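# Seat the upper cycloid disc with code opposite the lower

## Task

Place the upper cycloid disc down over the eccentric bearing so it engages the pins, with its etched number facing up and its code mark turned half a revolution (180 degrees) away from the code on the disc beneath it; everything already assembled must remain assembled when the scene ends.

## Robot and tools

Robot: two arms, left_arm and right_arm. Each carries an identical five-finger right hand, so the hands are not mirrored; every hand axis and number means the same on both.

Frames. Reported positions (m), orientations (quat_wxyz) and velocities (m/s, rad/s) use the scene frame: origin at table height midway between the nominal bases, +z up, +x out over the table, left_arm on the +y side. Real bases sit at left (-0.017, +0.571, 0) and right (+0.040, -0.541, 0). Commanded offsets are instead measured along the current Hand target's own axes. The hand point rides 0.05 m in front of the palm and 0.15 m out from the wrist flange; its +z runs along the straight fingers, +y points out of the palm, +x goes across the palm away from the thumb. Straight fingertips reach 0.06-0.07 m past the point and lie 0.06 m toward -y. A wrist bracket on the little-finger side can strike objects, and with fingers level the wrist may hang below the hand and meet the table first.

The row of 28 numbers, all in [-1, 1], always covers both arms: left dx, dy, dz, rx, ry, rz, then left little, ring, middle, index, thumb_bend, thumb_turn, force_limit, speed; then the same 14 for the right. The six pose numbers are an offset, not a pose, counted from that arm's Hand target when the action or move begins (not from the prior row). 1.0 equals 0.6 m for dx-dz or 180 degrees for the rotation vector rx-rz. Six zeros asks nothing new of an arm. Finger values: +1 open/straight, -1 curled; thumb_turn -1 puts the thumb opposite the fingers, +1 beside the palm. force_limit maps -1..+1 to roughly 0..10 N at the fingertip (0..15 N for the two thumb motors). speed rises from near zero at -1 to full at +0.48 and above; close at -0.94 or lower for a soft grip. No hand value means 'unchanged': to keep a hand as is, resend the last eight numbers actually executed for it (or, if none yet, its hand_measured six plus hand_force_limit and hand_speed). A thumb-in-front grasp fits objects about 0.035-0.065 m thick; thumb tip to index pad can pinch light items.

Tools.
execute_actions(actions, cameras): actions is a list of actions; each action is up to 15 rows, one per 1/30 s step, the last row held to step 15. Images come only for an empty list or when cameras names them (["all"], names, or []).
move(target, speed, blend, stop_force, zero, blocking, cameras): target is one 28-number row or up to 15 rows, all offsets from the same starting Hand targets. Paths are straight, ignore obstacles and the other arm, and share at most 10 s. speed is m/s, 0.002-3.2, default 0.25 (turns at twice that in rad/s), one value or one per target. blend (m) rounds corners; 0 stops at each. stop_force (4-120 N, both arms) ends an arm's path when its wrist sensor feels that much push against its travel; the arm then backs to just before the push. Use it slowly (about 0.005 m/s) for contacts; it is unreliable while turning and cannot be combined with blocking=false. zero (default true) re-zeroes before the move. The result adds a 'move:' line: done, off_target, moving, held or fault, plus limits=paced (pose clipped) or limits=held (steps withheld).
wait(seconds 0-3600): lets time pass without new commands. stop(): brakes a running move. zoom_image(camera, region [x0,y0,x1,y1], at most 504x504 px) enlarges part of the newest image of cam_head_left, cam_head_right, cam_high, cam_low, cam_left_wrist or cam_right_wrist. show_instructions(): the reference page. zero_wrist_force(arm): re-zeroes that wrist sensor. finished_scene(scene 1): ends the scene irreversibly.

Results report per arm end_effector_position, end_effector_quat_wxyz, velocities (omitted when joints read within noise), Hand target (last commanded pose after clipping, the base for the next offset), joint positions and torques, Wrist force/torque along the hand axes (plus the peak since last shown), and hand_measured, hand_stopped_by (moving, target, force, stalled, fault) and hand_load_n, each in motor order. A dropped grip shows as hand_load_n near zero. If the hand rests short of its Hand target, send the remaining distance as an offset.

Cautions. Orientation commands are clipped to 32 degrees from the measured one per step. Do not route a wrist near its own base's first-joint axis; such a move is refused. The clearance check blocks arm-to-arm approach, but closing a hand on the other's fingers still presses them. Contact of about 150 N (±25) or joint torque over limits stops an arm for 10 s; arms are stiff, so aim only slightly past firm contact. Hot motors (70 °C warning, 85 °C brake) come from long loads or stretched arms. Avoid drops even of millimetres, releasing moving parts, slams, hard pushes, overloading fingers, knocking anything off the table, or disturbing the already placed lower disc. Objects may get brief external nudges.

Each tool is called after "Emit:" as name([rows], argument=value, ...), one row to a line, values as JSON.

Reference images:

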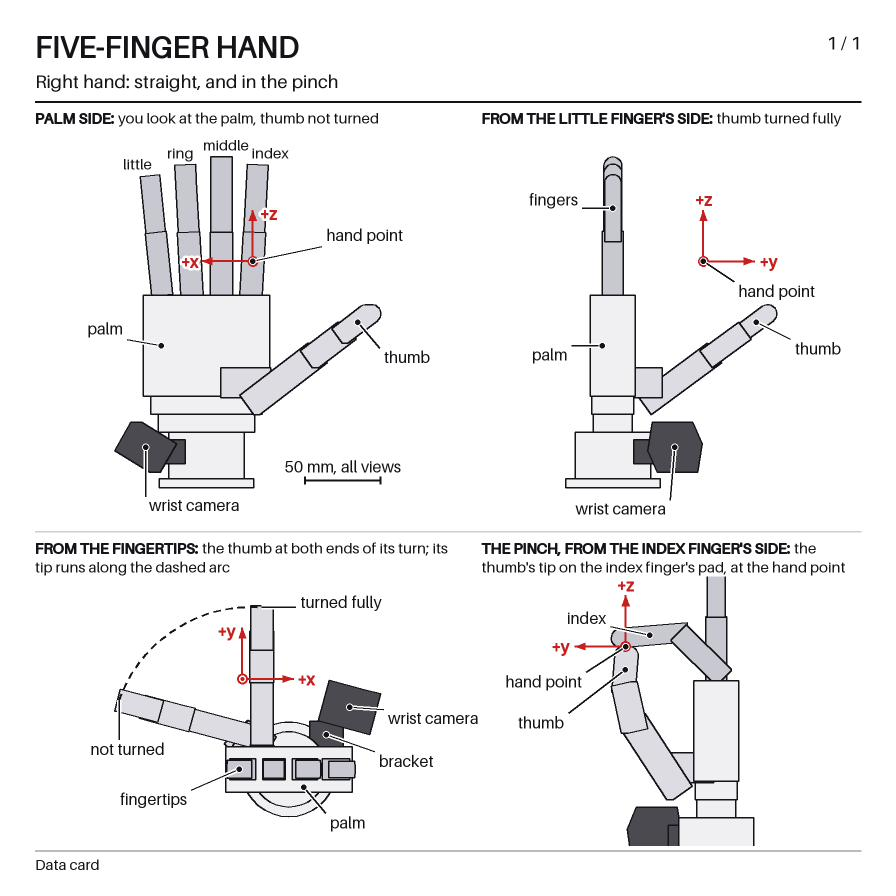

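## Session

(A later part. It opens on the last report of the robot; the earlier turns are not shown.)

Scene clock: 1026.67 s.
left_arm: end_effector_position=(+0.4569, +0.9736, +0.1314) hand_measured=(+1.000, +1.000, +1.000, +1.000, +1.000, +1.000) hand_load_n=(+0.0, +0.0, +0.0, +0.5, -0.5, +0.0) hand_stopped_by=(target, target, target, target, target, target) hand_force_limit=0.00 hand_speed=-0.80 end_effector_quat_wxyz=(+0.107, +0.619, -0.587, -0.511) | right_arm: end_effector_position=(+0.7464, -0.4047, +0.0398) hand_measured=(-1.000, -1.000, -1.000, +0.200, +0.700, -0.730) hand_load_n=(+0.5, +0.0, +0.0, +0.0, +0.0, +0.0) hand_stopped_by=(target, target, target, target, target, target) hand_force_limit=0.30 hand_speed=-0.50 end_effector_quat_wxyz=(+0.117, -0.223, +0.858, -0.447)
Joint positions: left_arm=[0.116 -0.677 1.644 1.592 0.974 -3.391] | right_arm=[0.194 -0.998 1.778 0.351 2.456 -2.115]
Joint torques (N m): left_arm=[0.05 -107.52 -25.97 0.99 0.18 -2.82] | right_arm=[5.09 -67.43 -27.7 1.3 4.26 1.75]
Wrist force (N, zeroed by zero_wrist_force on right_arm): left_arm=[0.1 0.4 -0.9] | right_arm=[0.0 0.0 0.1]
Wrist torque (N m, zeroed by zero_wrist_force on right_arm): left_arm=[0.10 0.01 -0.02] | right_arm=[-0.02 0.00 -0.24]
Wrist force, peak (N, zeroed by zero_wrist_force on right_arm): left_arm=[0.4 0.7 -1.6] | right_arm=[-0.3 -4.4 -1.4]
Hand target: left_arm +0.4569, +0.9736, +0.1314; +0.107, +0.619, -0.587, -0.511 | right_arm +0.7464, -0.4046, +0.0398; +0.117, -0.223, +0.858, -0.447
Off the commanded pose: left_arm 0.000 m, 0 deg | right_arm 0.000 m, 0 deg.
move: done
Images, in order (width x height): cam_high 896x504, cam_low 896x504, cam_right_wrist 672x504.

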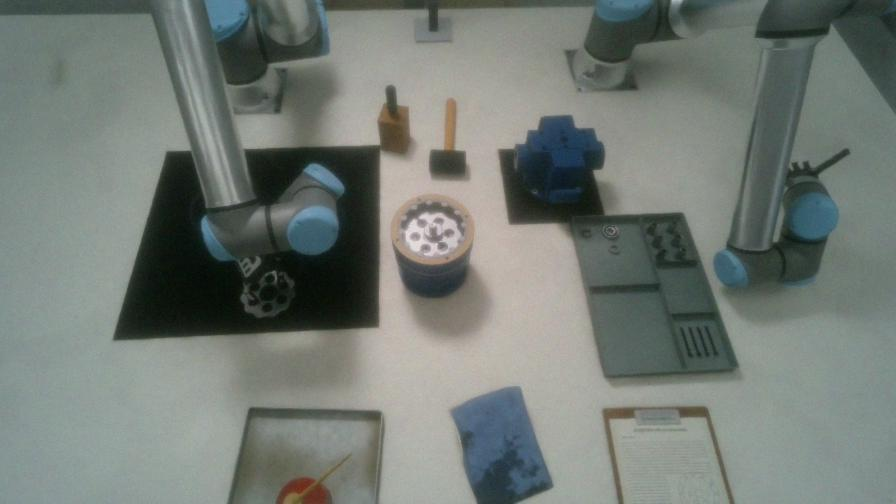

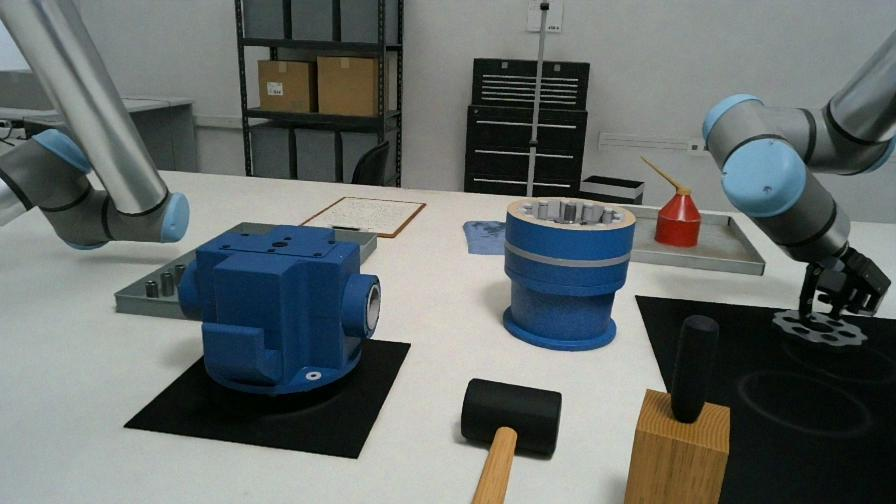

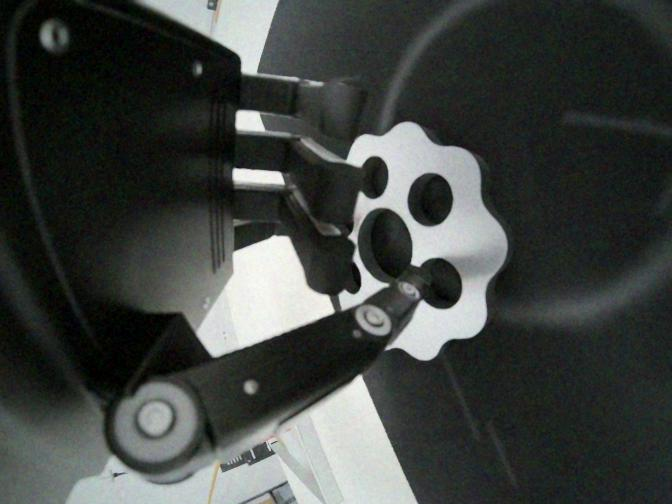

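Emit:
zoom_image(camera="cam_low", region=[790, 260, 870, 340])

Emit:
zoom_image(camera="cam_right_wrist", region=[320, 170, 500, 350])

Scaled by 6.300 from the camera's image (finer frame: 1280x720).

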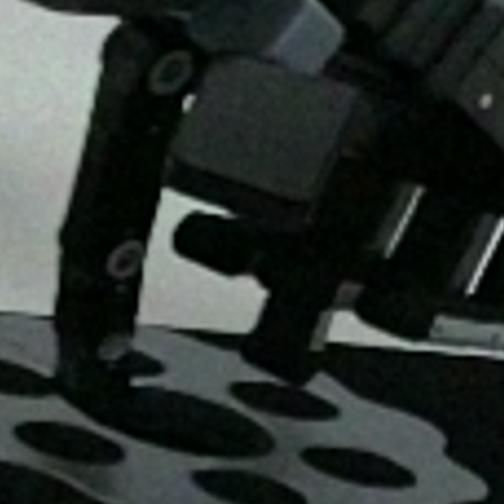

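Scaled by 2.800 from the camera's image (finer frame: 960x720).

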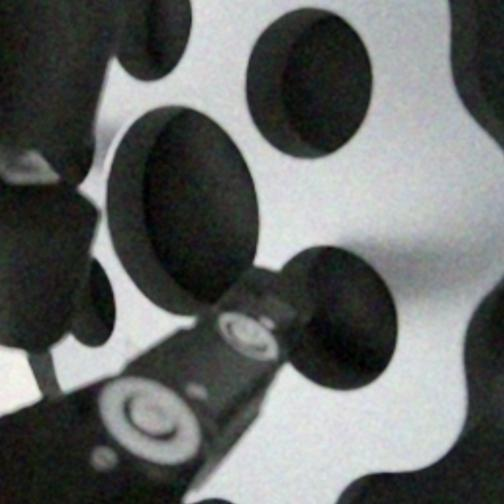

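Emit:
move(target=[0,0,0,0,0,0,1,1,1,1,1,1,0,-0.8,0,-0.0546,-0.0381,0,0,0,-1,-1,-1,0.2,0.7,-0.73,0.3,-0.5], speed=0.1, cameras=["cam_right_wrist","cam_low","cam_high"])

Emit:
zoom_image(camera="cam_low", region=[770, 240, 870, 360])

Emit:
zoom_image(camera="cam_right_wrist", region=[320, 130, 500, 310])

Emit:
zoom_image(camera="cam_high", region=[220, 240, 310, 330])

Scene clock: 1113.27 s.
left_arm: end_effector_position=(+0.4569, +0.9736, +0.1314) hand_measured=(+1.000, +1.000, +1.000, +1.000, +1.000, +1.000) hand_load_n=(+0.0, +0.0, +0.5, +0.0, +0.0, +0.0) hand_stopped_by=(target, target, target, target, target, target) hand_force_limit=0.00 hand_speed=-0.80 end_effector_quat_wxyz=(+0.107, +0.619, -0.587, -0.511) | right_arm: end_effector_position=(+0.7464, -0.4046, +0.0798) hand_measured=(-1.000, -1.000, -1.000, +0.200, +0.700, -0.730) hand_load_n=(+0.0, +0.0, +0.0, +0.0, +0.0, +0.5) hand_stopped_by=(target, target, target, target, target, target) hand_force_limit=0.30 hand_speed=-0.50 end_effector_quat_wxyz=(+0.117, -0.224, +0.858, -0.447)
Joint positions: left_arm=[0.116 -0.677 1.644 1.592 0.974 -3.391] | right_arm=[0.194 -1.043 1.763 0.412 2.457 -2.115]
Joint torques (N m): left_arm=[0.93 -108.22 -25.66 0.89 0.09 -2.62] | right_arm=[-3.07 -60.88 -21.4 0.77 4.46 1.68]
Wrist force (N, zeroed by zero_wrist_force on right_arm): left_arm=[-0.1 0.3 -1.7] | right_arm=[0.2 0.2 0.2]
Wrist torque (N m, zeroed by zero_wrist_force on right_arm): left_arm=[0.13 0.06 -0.04] | right_arm=[0.01 -0.04 -0.21]
Wrist force, peak (N, zeroed by zero_wrist_force on right_arm): left_arm=[-0.2 -0.4 -1.8] | right_arm=[0.2 1.6 0.6]
Hand target: left_arm +0.4569, +0.9736, +0.1314; +0.107, +0.619, -0.587, -0.511 | right_arm +0.7463, -0.4047, +0.0797; +0.117, -0.223, +0.858, -0.447
Off the commanded pose: left_arm 0.000 m, 0 deg | right_arm 0.000 m, 0 deg.
move: done
Images, in order (width x height): cam_high 896x504, cam_low 896x504, cam_right_wrist 672x504.

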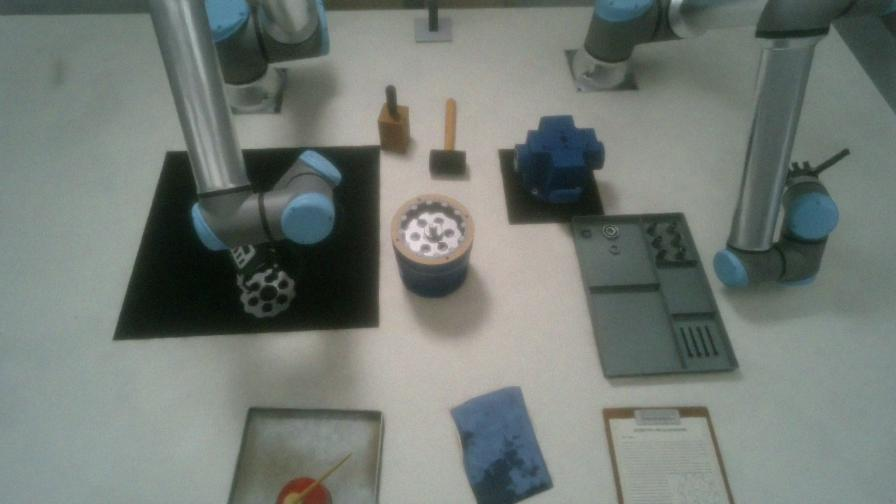

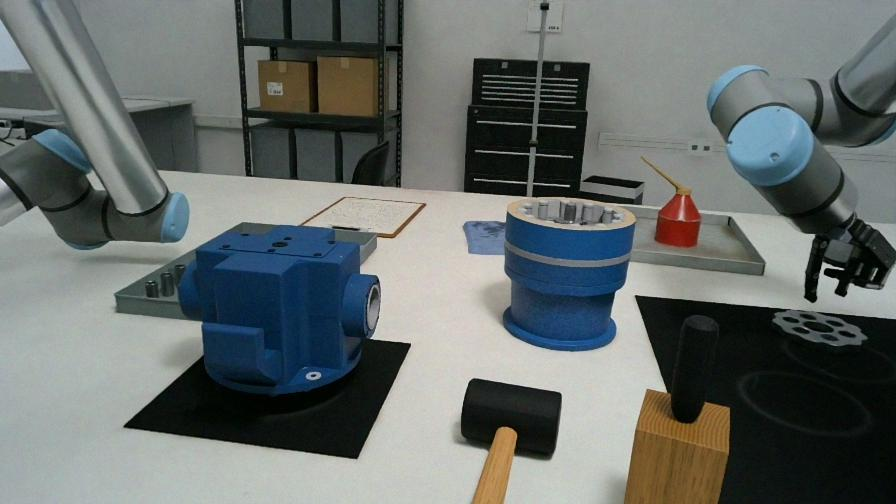

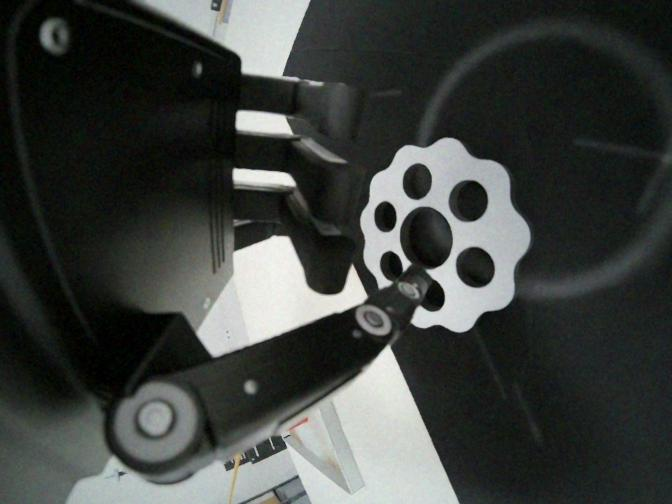

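Scaled by 4.200 from the camera's image (finer frame: 1280x720).

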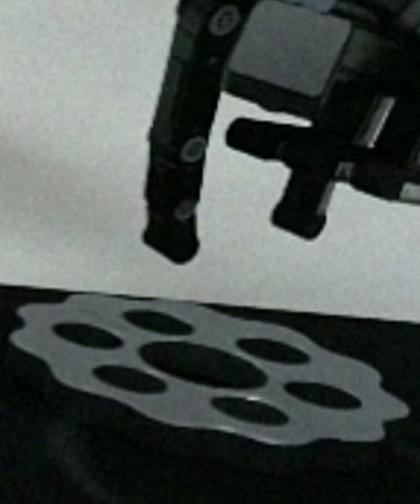

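Scaled by 2.800 from the camera's image (finer frame: 960x720).

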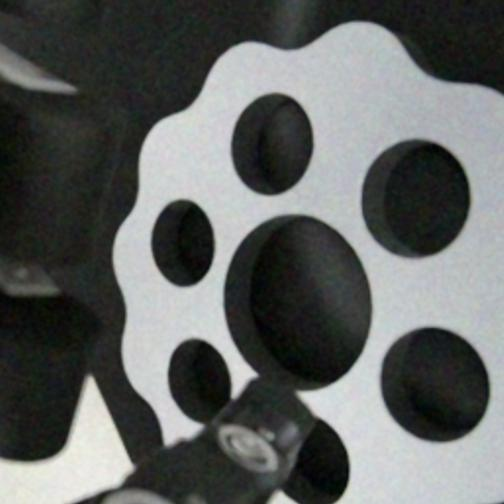

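Scaled by 5.600 from the camera's image (finer frame: 1280x720).

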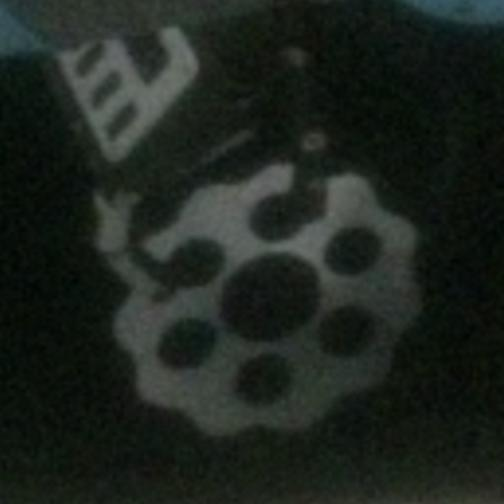

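Emit:
move(target=[0,0,0,0,0,0,1,1,1,1,1,1,0,-0.8,0.0025,0.0526,0.0266,0,0,0,-1,-1,-1,0.2,0.76,-0.73,0.3,-0.5], speed=0.06, cameras=["cam_right_wrist","cam_low","cam_high"])

Emit:
zoom_image(camera="cam_low", region=[770, 270, 870, 360])

Emit:
zoom_image(camera="cam_high", region=[220, 240, 310, 330])

Emit:
zoom_image(camera="cam_right_wrist", region=[330, 170, 510, 350])

Scene clock: 1173.73 s.
left_arm: end_effector_position=(+0.4569, +0.9736, +0.1314) hand_measured=(+1.000, +1.000, +1.000, +1.000, +1.000, +1.000) hand_load_n=(+0.0, +0.0, +0.0, +0.0, +0.0, +0.0) hand_stopped_by=(target, target, target, target, target, target) hand_force_limit=0.00 hand_speed=-0.80 end_effector_quat_wxyz=(+0.107, +0.619, -0.587, -0.511) | right_arm: end_effector_position=(+0.7425, -0.4010, +0.0445) hand_measured=(-1.000, -1.000, -1.000, +0.200, +0.760, -0.730) hand_load_n=(+0.0, +0.0, +0.0, +0.0, +0.0, +0.0) hand_stopped_by=(target, target, target, target, target, target) hand_force_limit=0.30 hand_speed=-0.50 end_effector_quat_wxyz=(+0.117, -0.223, +0.858, -0.447) end_effector_velocity=(+0.000, +0.001, +0.003) end_effector_angular_velocity=(+0.000, +0.001, +0.002)
Joint positions: left_arm=[0.116 -0.677 1.644 1.592 0.974 -3.391] | right_arm=[0.2 -1.004 1.78 0.363 2.46 -2.105]
Joint velocities: left_arm=[within noise] | right_arm=[0.001 -0.004 -0.001 0.005 0 -0.001]
Joint torques (N m): left_arm=[-0.08 -106.83 -25.87 1.23 0.19 -2.82] | right_arm=[-1.8 -70.04 -30.36 5.39 4.9 -1.66]
Wrist force (N, zeroed by zero_wrist_force on right_arm): left_arm=[0.1 0.4 -1.2] | right_arm=[0.2 0.2 0.3]
Wrist torque (N m, zeroed by zero_wrist_force on right_arm): left_arm=[0.12 0.02 -0.02] | right_arm=[-0.01 -0.05 -0.21]
Wrist force, peak (N, zeroed by zero_wrist_force on right_arm): left_arm=[0.3 0.4 -1.7] | right_arm=[0.2 0.9 0.0]
Hand target: left_arm +0.4569, +0.9736, +0.1314; +0.107, +0.619, -0.587, -0.511 | right_arm +0.7426, -0.4010, +0.0447; +0.117, -0.223, +0.858, -0.447
Off the commanded pose: left_arm 0.000 m, 0 deg | right_arm 0.000 m, 0 deg.
move: done
Images, in order (width x height): cam_high 896x504, cam_low 896x504, cam_right_wrist 672x504.

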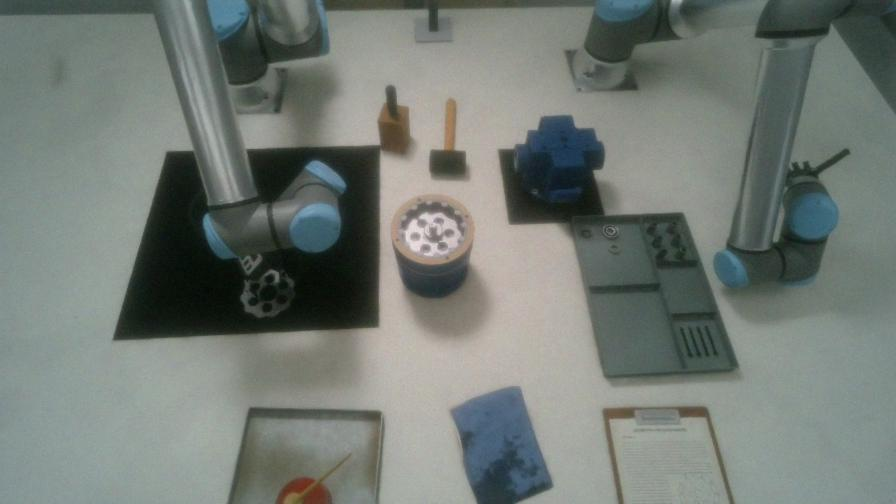

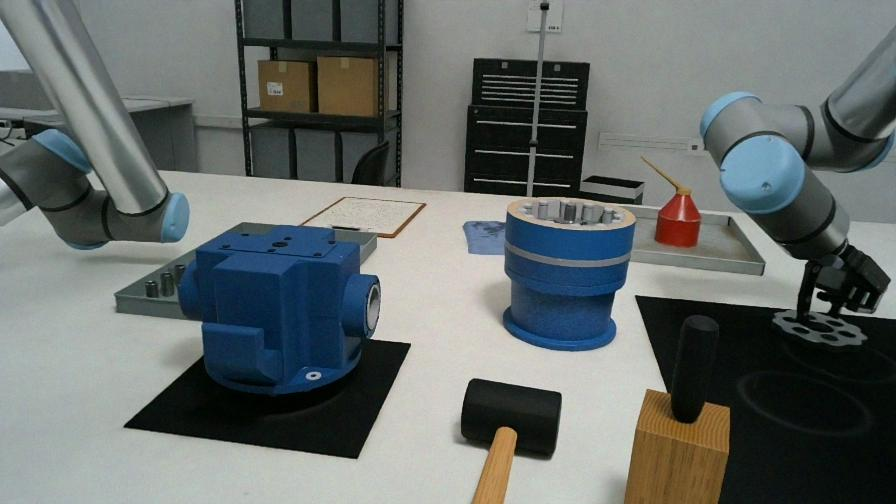

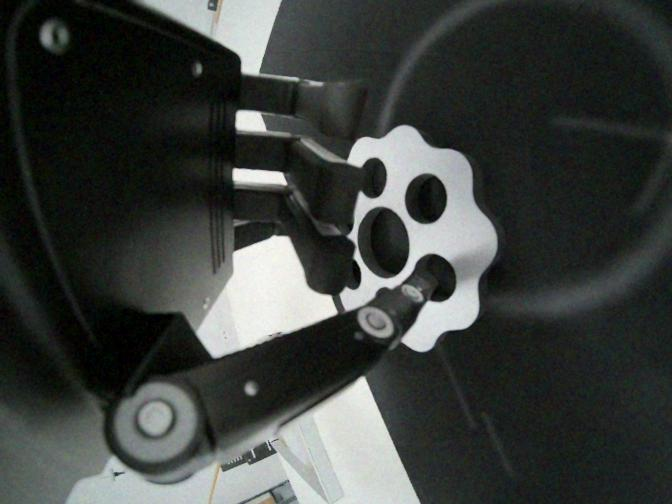

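Scaled by 5.040 from the camera's image (finer frame: 1280x720).

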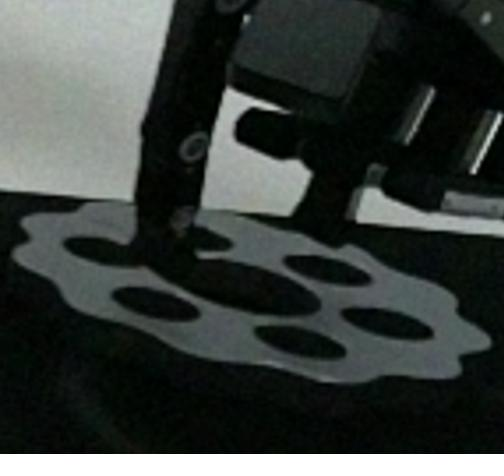

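Scaled by 5.600 from the camera's image (finer frame: 1280x720).

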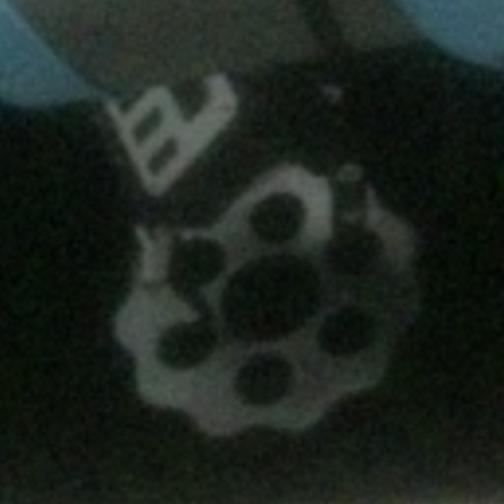

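Scaled by 2.800 from the camera's image (finer frame: 960x720).

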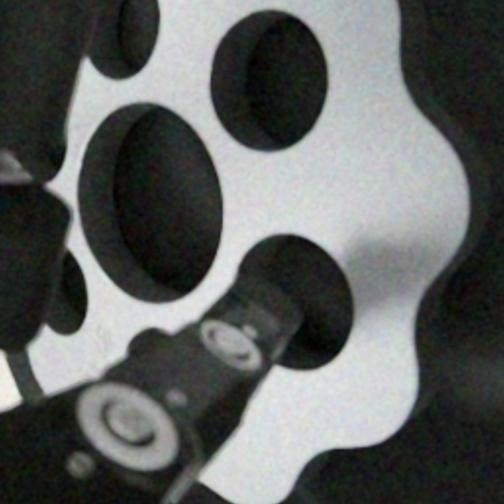

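Emit:
move(target=[0,0,0,0,0,0,1,1,1,1,1,1,0,-0.8,0,0.034,0.0238,0,0,0,-1,-1,-1,0.2,0.76,-0.73,0.3,-0.5], speed=0.006, stop_force=4, cameras=["cam_right_wrist","cam_low","cam_high"])

Emit:
zoom_image(camera="cam_low", region=[770, 270, 870, 360])

Emit:
zoom_image(camera="cam_high", region=[220, 240, 310, 330])

Emit:
zoom_image(camera="cam_right_wrist", region=[300, 150, 500, 350])

Scene clock: 1192.43 s.
left_arm: end_effector_position=(+0.4569, +0.9736, +0.1314) hand_measured=(+1.000, +1.000, +1.000, +1.000, +1.000, +1.000) hand_load_n=(+0.0, +0.0, +0.0, +0.0, +0.5, +0.0) hand_stopped_by=(target, target, target, target, target, target) hand_force_limit=0.00 hand_speed=-0.80 end_effector_quat_wxyz=(+0.107, +0.619, -0.587, -0.511) | right_arm: end_effector_position=(+0.7426, -0.4010, +0.0322) hand_measured=(-1.000, -1.000, -1.000, +0.200, +0.760, -0.730) hand_load_n=(+0.0, +0.0, +0.0, +1.0, +0.0, +0.0) hand_stopped_by=(target, target, target, target, target, target) hand_force_limit=0.30 hand_speed=-0.50 end_effector_quat_wxyz=(+0.117, -0.223, +0.858, -0.447)
Joint positions: left_arm=[0.116 -0.677 1.644 1.592 0.974 -3.391] | right_arm=[0.2 -0.989 1.784 0.345 2.46 -2.105]
Joint torques (N m): left_arm=[-0.57 -106.61 -26.94 1.26 0.05 -2.93] | right_arm=[-7.01 -75.24 -29.72 5.48 0.66 -2.91]
Wrist force (N, zeroed by zero_wrist_force on right_arm): left_arm=[0.1 0.3 -1.1] | right_arm=[-0.2 -3.2 -2.2]
Wrist torque (N m, zeroed by zero_wrist_force on right_arm): left_arm=[0.08 0.02 -0.02] | right_arm=[0.19 -0.01 -0.23]
Wrist force, peak (N, zeroed by zero_wrist_force on right_arm): left_arm=[0.0 0.7 -1.9] | right_arm=[-0.2 -5.2 -3.2]
Hand target: left_arm +0.4569, +0.9736, +0.1314; +0.107, +0.619, -0.587, -0.511 | right_arm +0.7426, -0.4010, +0.0322; +0.117, -0.223, +0.858, -0.447 (not the last commanded pose)
Off the commanded pose: left_arm 0.000 m, 0 deg | right_arm 0.012 m, 0 deg.
move: contact (right_arm)
Images, in order (width x height): cam_high 896x504, cam_low 896x504, cam_right_wrist 672x504.

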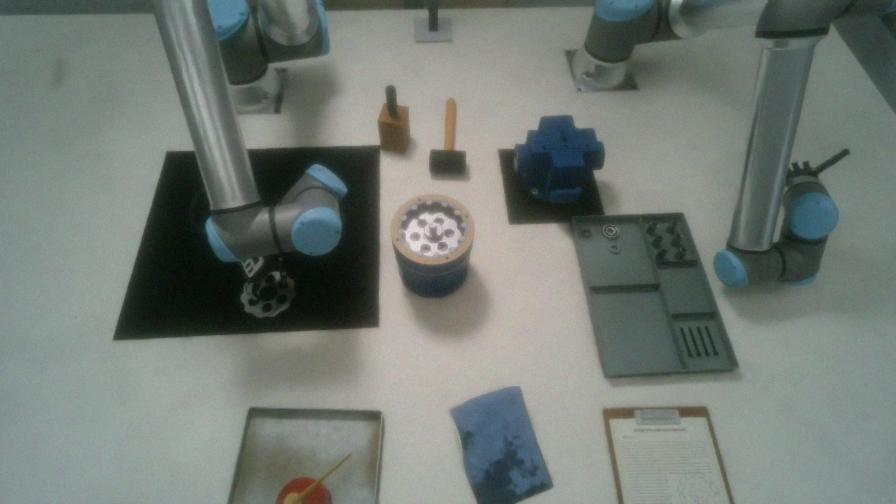

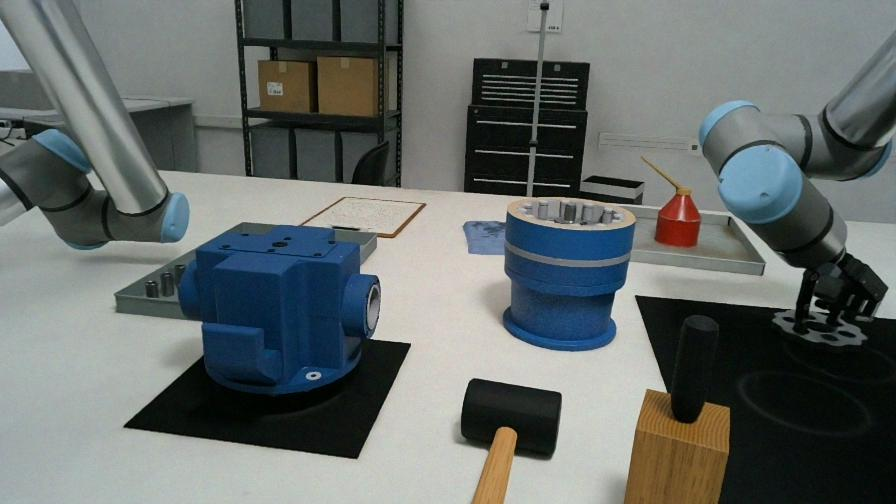

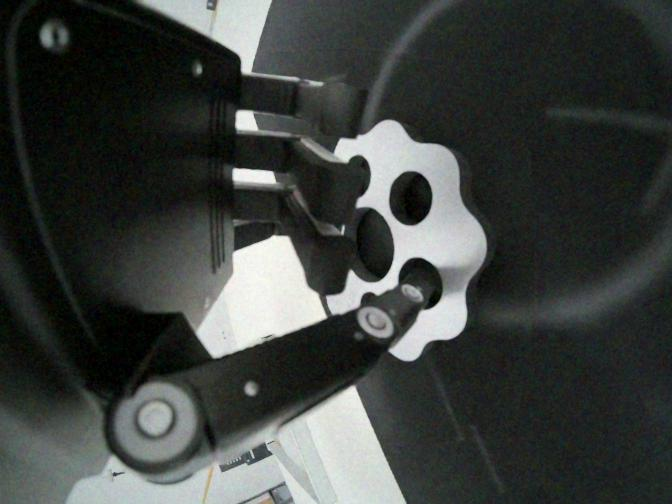

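Scaled by 5.040 from the camera's image (finer frame: 1280x720).

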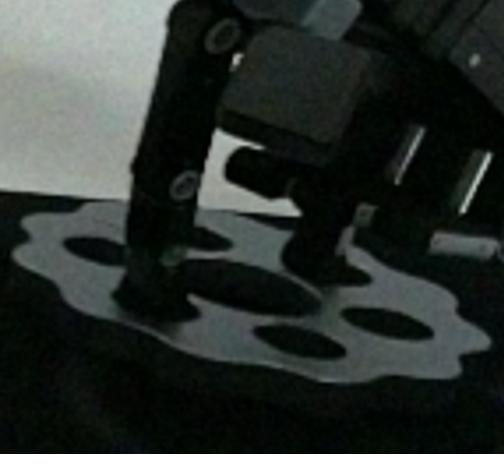

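Scaled by 5.600 from the camera's image (finer frame: 1280x720).

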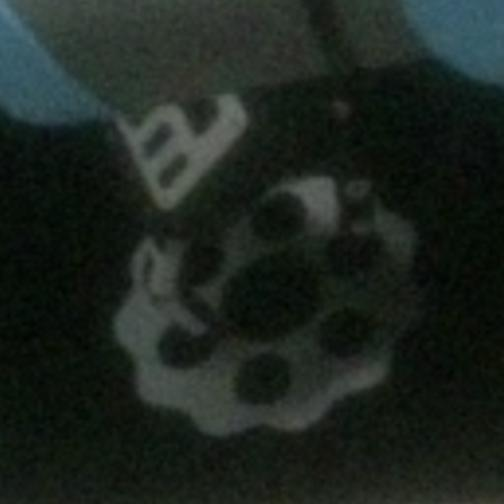

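Scaled by 2.520 from the camera's image (finer frame: 960x720).

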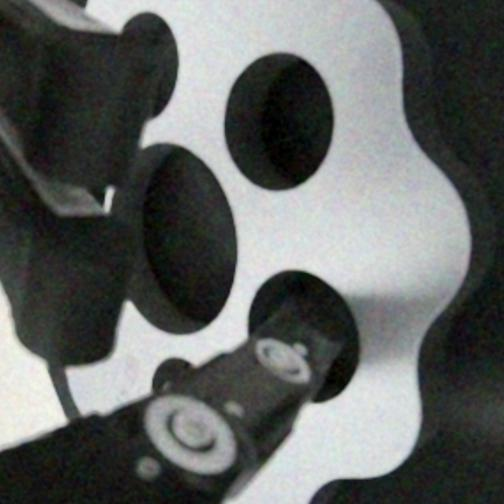

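Emit:
move([
  [0,0,0,0,0,0,1,1,1,1,1,1,0,-0.8,0,-0.0055,-0.0038,0,0,0,-1,-1,-1,0.2,0.76,-0.73,0.3,-0.5],
  [0,0,0,0,0,0,1,1,1,1,1,1,0,-0.8,0,-0.0055,-0.0038,0,0,0,-1,-1,-1,0.25,0.78,-0.73,0.3,-0.5],
], speed=0.02, cameras=[])

Emit:
move(target=[0,0,0,0,0,0,1,1,1,1,1,1,0,-0.8,0,0.0232,0.0162,0,0,0,-1,-1,-1,0.25,0.78,-0.73,0.3,-0.5], speed=0.006, stop_force=4, cameras=["cam_right_wrist","cam_low","cam_high"])

Emit:
zoom_image(camera="cam_low", region=[770, 270, 870, 360])

Emit:
zoom_image(camera="cam_high", region=[220, 240, 310, 330])

Emit:
zoom_image(camera="cam_right_wrist", region=[300, 150, 500, 350])

Scene clock: 1222.13 s.
left_arm: end_effector_position=(+0.4569, +0.9736, +0.1314) hand_measured=(+1.000, +1.000, +1.000, +1.000, +1.000, +1.000) hand_load_n=(+0.0, +0.0, +0.0, +0.0, +0.0, +0.0) hand_stopped_by=(target, target, target, target, target, target) hand_force_limit=0.00 hand_speed=-0.80 end_effector_quat_wxyz=(+0.107, +0.619, -0.587, -0.511) | right_arm: end_effector_position=(+0.7427, -0.4011, +0.0362) hand_measured=(-1.000, -1.000, -1.000, +0.250, +0.780, -0.730) hand_load_n=(+0.0, +0.0, +0.0, +0.0, +0.0, +0.0) hand_stopped_by=(target, target, target, target, target, target) hand_force_limit=0.30 hand_speed=-0.50 end_effector_quat_wxyz=(+0.117, -0.223, +0.858, -0.447)
Joint positions: left_arm=[0.116 -0.677 1.644 1.592 0.974 -3.391] | right_arm=[0.2 -0.994 1.783 0.351 2.459 -2.105]
Joint torques (N m): left_arm=[1.33 -108.56 -27.03 0.72 0.23 -2.77] | right_arm=[-6.39 -60.36 -20.61 0.77 -0.03 -1.84]
Wrist force (N, zeroed by zero_wrist_force on right_arm): left_arm=[-0.1 0.4 -0.9] | right_arm=[0.0 0.3 -0.3]
Wrist torque (N m, zeroed by zero_wrist_force on right_arm): left_arm=[0.10 0.04 -0.04] | right_arm=[0.04 0.01 -0.21]
Wrist force, peak (N, zeroed by zero_wrist_force on right_arm): left_arm=[-0.3 0.5 -1.9] | right_arm=[0.1 -3.6 -2.2]
Hand target: left_arm +0.4569, +0.9736, +0.1314; +0.107, +0.619, -0.587, -0.511 | right_arm +0.7427, -0.4011, +0.0362; +0.117, -0.223, +0.858, -0.447
Off the commanded pose: left_arm 0.000 m, 0 deg | right_arm 0.000 m, 0 deg.
move: done

Scene clock: 1225.60 s.
left_arm: end_effector_position=(+0.4569, +0.9736, +0.1314) hand_measured=(+1.000, +1.000, +1.000, +1.000, +1.000, +1.000) hand_load_n=(+0.0, +0.0, +0.0, +0.0, +0.0, +0.0) hand_stopped_by=(target, target, target, target, target, target) hand_force_limit=0.00 hand_speed=-0.80 end_effector_quat_wxyz=(+0.107, +0.619, -0.587, -0.511) | right_arm: end_effector_position=(+0.7427, -0.4011, +0.0221) hand_measured=(-1.000, -1.000, -1.000, +0.250, +0.780, -0.730) hand_load_n=(+0.0, +0.0, +0.0, +1.5, +0.0, +0.0) hand_stopped_by=(target, target, target, target, target, target) hand_force_limit=0.30 hand_speed=-0.50 end_effector_quat_wxyz=(+0.117, -0.223, +0.858, -0.447)
Joint positions: left_arm=[0.116 -0.677 1.644 1.592 0.974 -3.391] | right_arm=[0.2 -0.977 1.787 0.33 2.459 -2.105]
Joint torques (N m): left_arm=[1.11 -108.19 -25.79 1.09 0.65 -2.55] | right_arm=[0.7 -75.7 -30.39 5.45 0.22 1.4]
Wrist force (N, zeroed by zero_wrist_force on right_arm): left_arm=[0.3 0.0 -1.5] | right_arm=[-0.3 -3.1 -1.6]
Wrist torque (N m, zeroed by zero_wrist_force on right_arm): left_arm=[0.07 0.00 -0.02] | right_arm=[-0.12 -0.02 -0.22]
Wrist force, peak (N, zeroed by zero_wrist_force on right_arm): left_arm=[0.3 0.4 -1.7] | right_arm=[-0.4 -5.5 -3.0]
Hand target: left_arm +0.4569, +0.9736, +0.1314; +0.107, +0.619, -0.587, -0.511 | right_arm +0.7427, -0.4011, +0.0221; +0.117, -0.223, +0.858, -0.447 (not the last commanded pose)
Off the commanded pose: left_arm 0.000 m, 0 deg | right_arm 0.003 m, 0 deg.
move: contact (right_arm)
Images, in order (width x height): cam_high 896x504, cam_low 896x504, cam_right_wrist 672x504.

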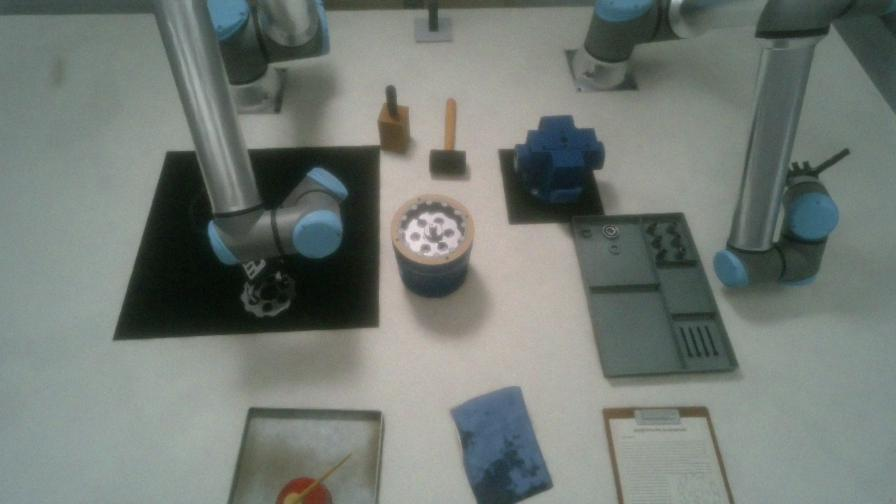

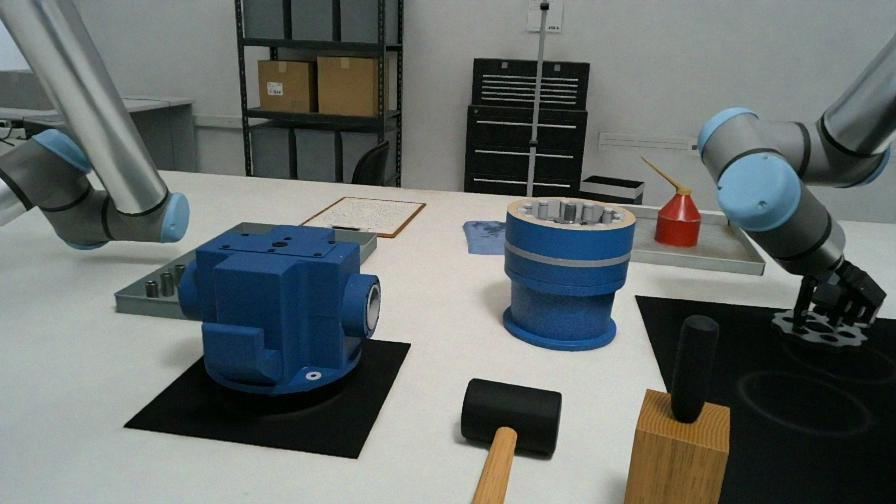

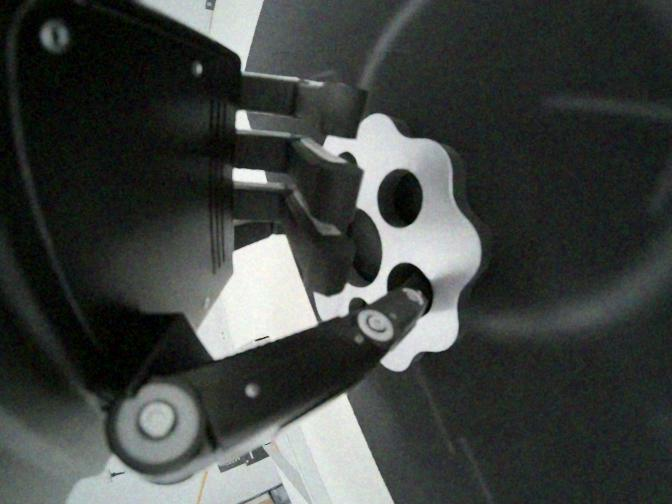

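Scaled by 5.040 from the camera's image (finer frame: 1280x720).

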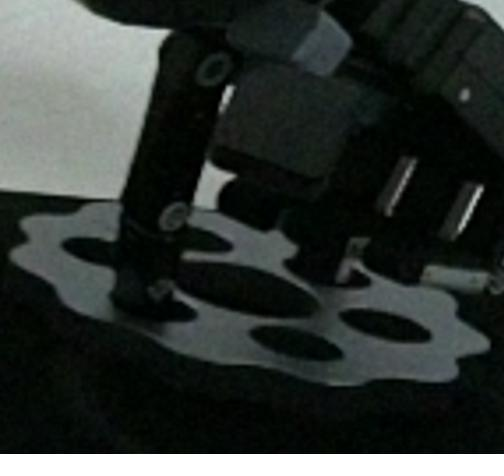

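Scaled by 5.600 from the camera's image (finer frame: 1280x720).

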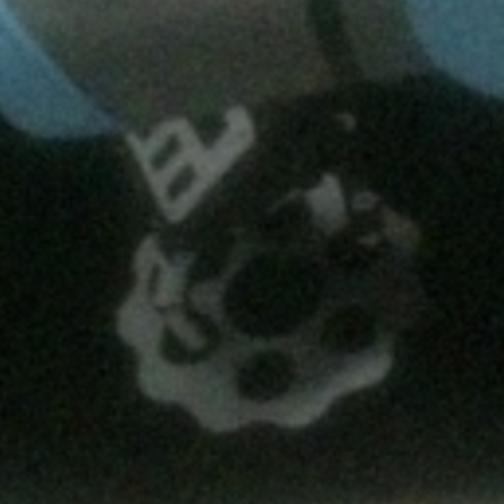

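Scaled by 2.520 from the camera's image (finer frame: 960x720).

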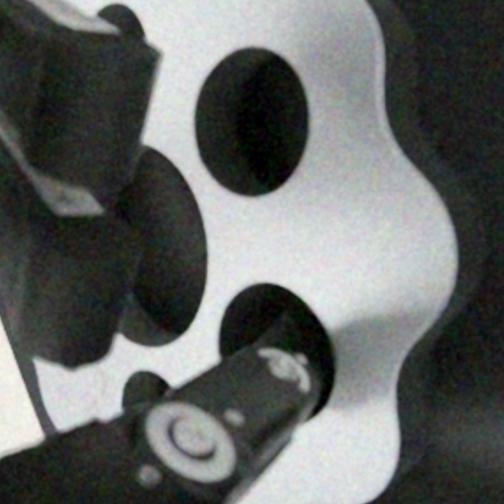

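Emit:
move([
  [0,0,0,0,0,0,1,1,1,1,1,1,0,-0.8,0,-0.00096,-0.00067,0,0,0,-1,-1,-1,0.25,0.78,-0.73,0.3,-0.5],
  [0,0,0,0,0,0,1,1,1,1,1,1,0,-0.8,0,-0.00096,-0.00067,0,0,0,-1,-1,-1,0.25,0.68,-0.73,0.3,-0.9],
], speed=0.01, cameras=[])

Emit:
move(target=[0,0,0,0,0,0,1,1,1,1,1,1,0,-0.8,0,0,0,0,0,0,-1,-1,-1,-0.2,0.68,-0.73,0.3,-0.9], speed=0.01, cameras=["cam_right_wrist","cam_low","cam_high"])

Emit:
zoom_image(camera="cam_high", region=[220, 240, 310, 330])

Emit:
zoom_image(camera="cam_right_wrist", region=[300, 150, 500, 350])

Scene clock: 1237.03 s.
left_arm: end_effector_position=(+0.4569, +0.9736, +0.1314) hand_measured=(+1.000, +1.000, +1.000, +1.000, +1.000, +1.000) hand_load_n=(+0.0, +0.0, +0.0, +0.0, +0.0, +0.0) hand_stopped_by=(target, target, target, target, target, target) hand_force_limit=0.00 hand_speed=-0.80 end_effector_quat_wxyz=(+0.107, +0.619, -0.587, -0.511) | right_arm: end_effector_position=(+0.7427, -0.4011, +0.0228) hand_measured=(-1.000, -1.000, -1.000, +0.250, +0.680, -0.730) hand_load_n=(+0.0, +0.0, +0.0, +1.5, +0.0, +0.0) hand_stopped_by=(target, target, target, target, target, target) hand_force_limit=0.30 hand_speed=-0.90 end_effector_quat_wxyz=(+0.117, -0.223, +0.858, -0.447)
Joint positions: left_arm=[0.116 -0.677 1.644 1.592 0.974 -3.391] | right_arm=[0.2 -0.978 1.787 0.331 2.459 -2.105]
Joint torques (N m): left_arm=[-0.49 -108.24 -26.61 0.8 0.02 -2.69] | right_arm=[1.8 -60.36 -29.54 2.24 0.28 0.83]
Wrist force (N, zeroed by zero_wrist_force on right_arm): left_arm=[0.4 0.6 -1.4] | right_arm=[-0.4 -0.2 1.1]
Wrist torque (N m, zeroed by zero_wrist_force on right_arm): left_arm=[0.14 -0.02 0.00] | right_arm=[0.03 -0.02 -0.20]
Wrist force, peak (N, zeroed by zero_wrist_force on right_arm): left_arm=[0.4 0.5 -1.8] | right_arm=[-0.2 -3.5 -1.8]
Hand target: left_arm +0.4569, +0.9736, +0.1314; +0.107, +0.619, -0.587, -0.511 | right_arm +0.7427, -0.4011, +0.0228; +0.117, -0.223, +0.858, -0.447
Off the commanded pose: left_arm 0.000 m, 0 deg | right_arm 0.000 m, 0 deg.
move: done

Scene clock: 1237.67 s.
left_arm: end_effector_position=(+0.4569, +0.9736, +0.1314) hand_measured=(+1.000, +1.000, +1.000, +1.000, +1.000, +1.000) hand_load_n=(+0.0, +0.0, +0.0, +0.0, +0.0, +0.0) hand_stopped_by=(target, target, target, target, target, target) hand_force_limit=0.00 hand_speed=-0.80 end_effector_quat_wxyz=(+0.107, +0.619, -0.587, -0.511) | right_arm: end_effector_position=(+0.7427, -0.4011, +0.0228) hand_measured=(-1.000, -1.000, -1.000, +0.150, +0.680, -0.730) hand_load_n=(+0.0, +0.0, +0.0, +5.5, +4.5, -1.0) hand_stopped_by=(target, target, target, force, target, target) hand_force_limit=0.30 hand_speed=-0.90 end_effector_quat_wxyz=(+0.117, -0.223, +0.858, -0.447)
Joint positions: left_arm=[0.116 -0.677 1.644 1.592 0.974 -3.391] | right_arm=[0.2 -0.978 1.787 0.331 2.459 -2.105]
Joint torques (N m): left_arm=[-1.55 -109.12 -26.75 0.7 0.06 -2.82] | right_arm=[1.11 -60.26 -29 1.91 0.39 1.02]
Wrist force (N, zeroed by zero_wrist_force on right_arm): left_arm=[0.6 0.0 -1.1] | right_arm=[-0.1 -0.3 0.3]
Wrist torque (N m, zeroed by zero_wrist_force on right_arm): left_arm=[0.05 -0.07 -0.01] | right_arm=[-0.02 0.03 -0.23]
Wrist force, peak (N, zeroed by zero_wrist_force on right_arm): left_arm=[0.4 0.4 -1.5] | right_arm=[-0.1 -0.9 2.0]
Hand target: left_arm +0.4569, +0.9736, +0.1314; +0.107, +0.619, -0.587, -0.511 | right_arm +0.7427, -0.4011, +0.0228; +0.117, -0.223, +0.858, -0.447
Off the commanded pose: left_arm 0.000 m, 0 deg | right_arm 0.000 m, 0 deg.
move: done
Images, in order (width x height): cam_high 896x504, cam_low 896x504, cam_right_wrist 672x504.

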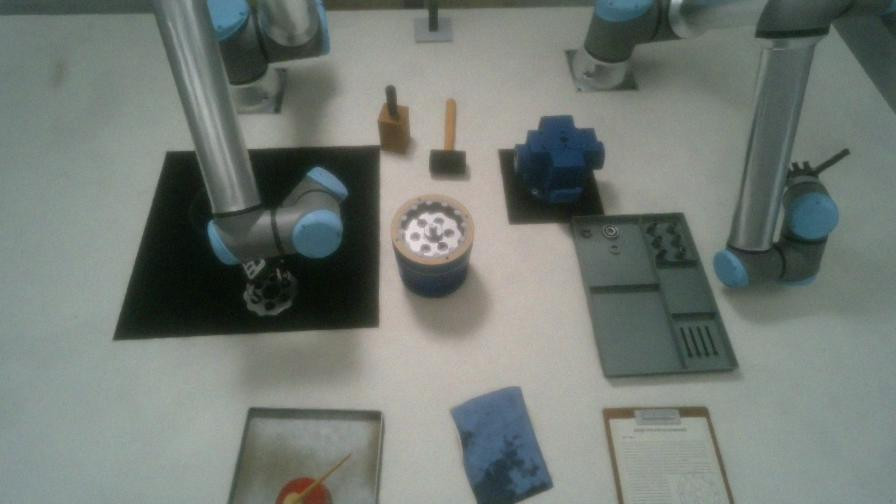

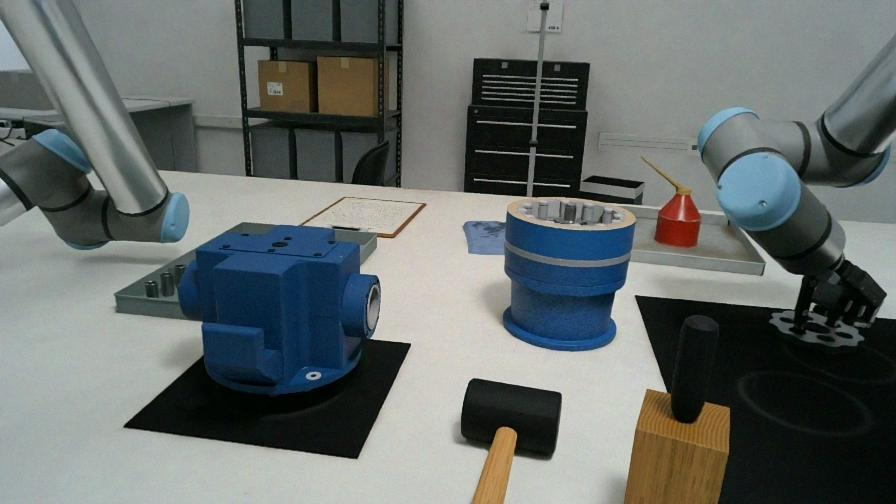

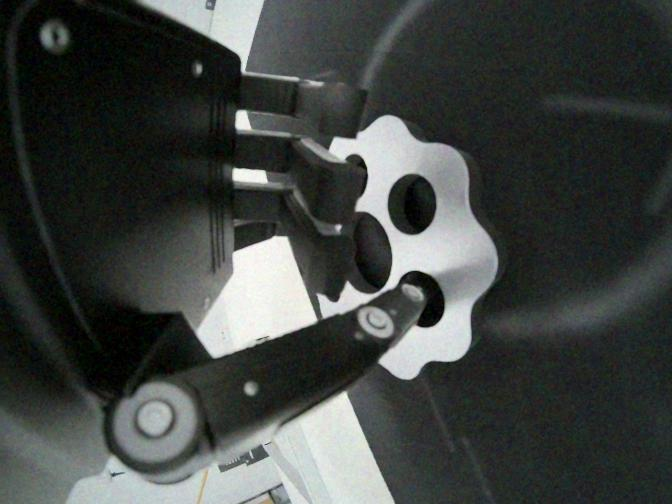

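Scaled by 5.600 from the camera's image (finer frame: 1280x720).

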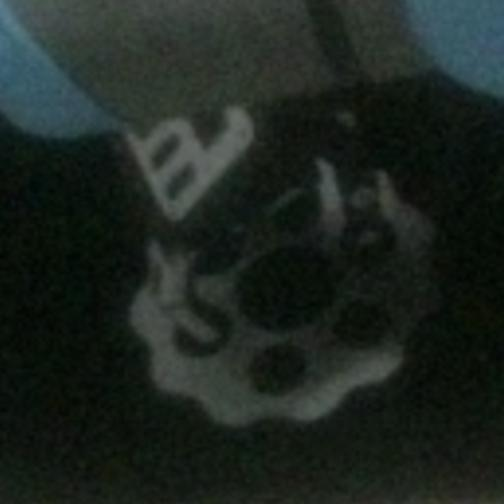

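Scaled by 2.520 from the camera's image (finer frame: 960x720).

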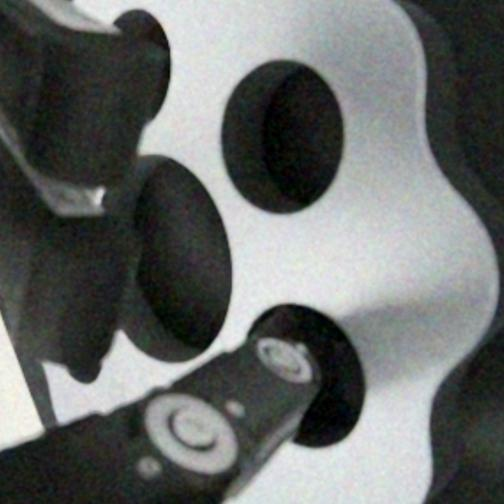

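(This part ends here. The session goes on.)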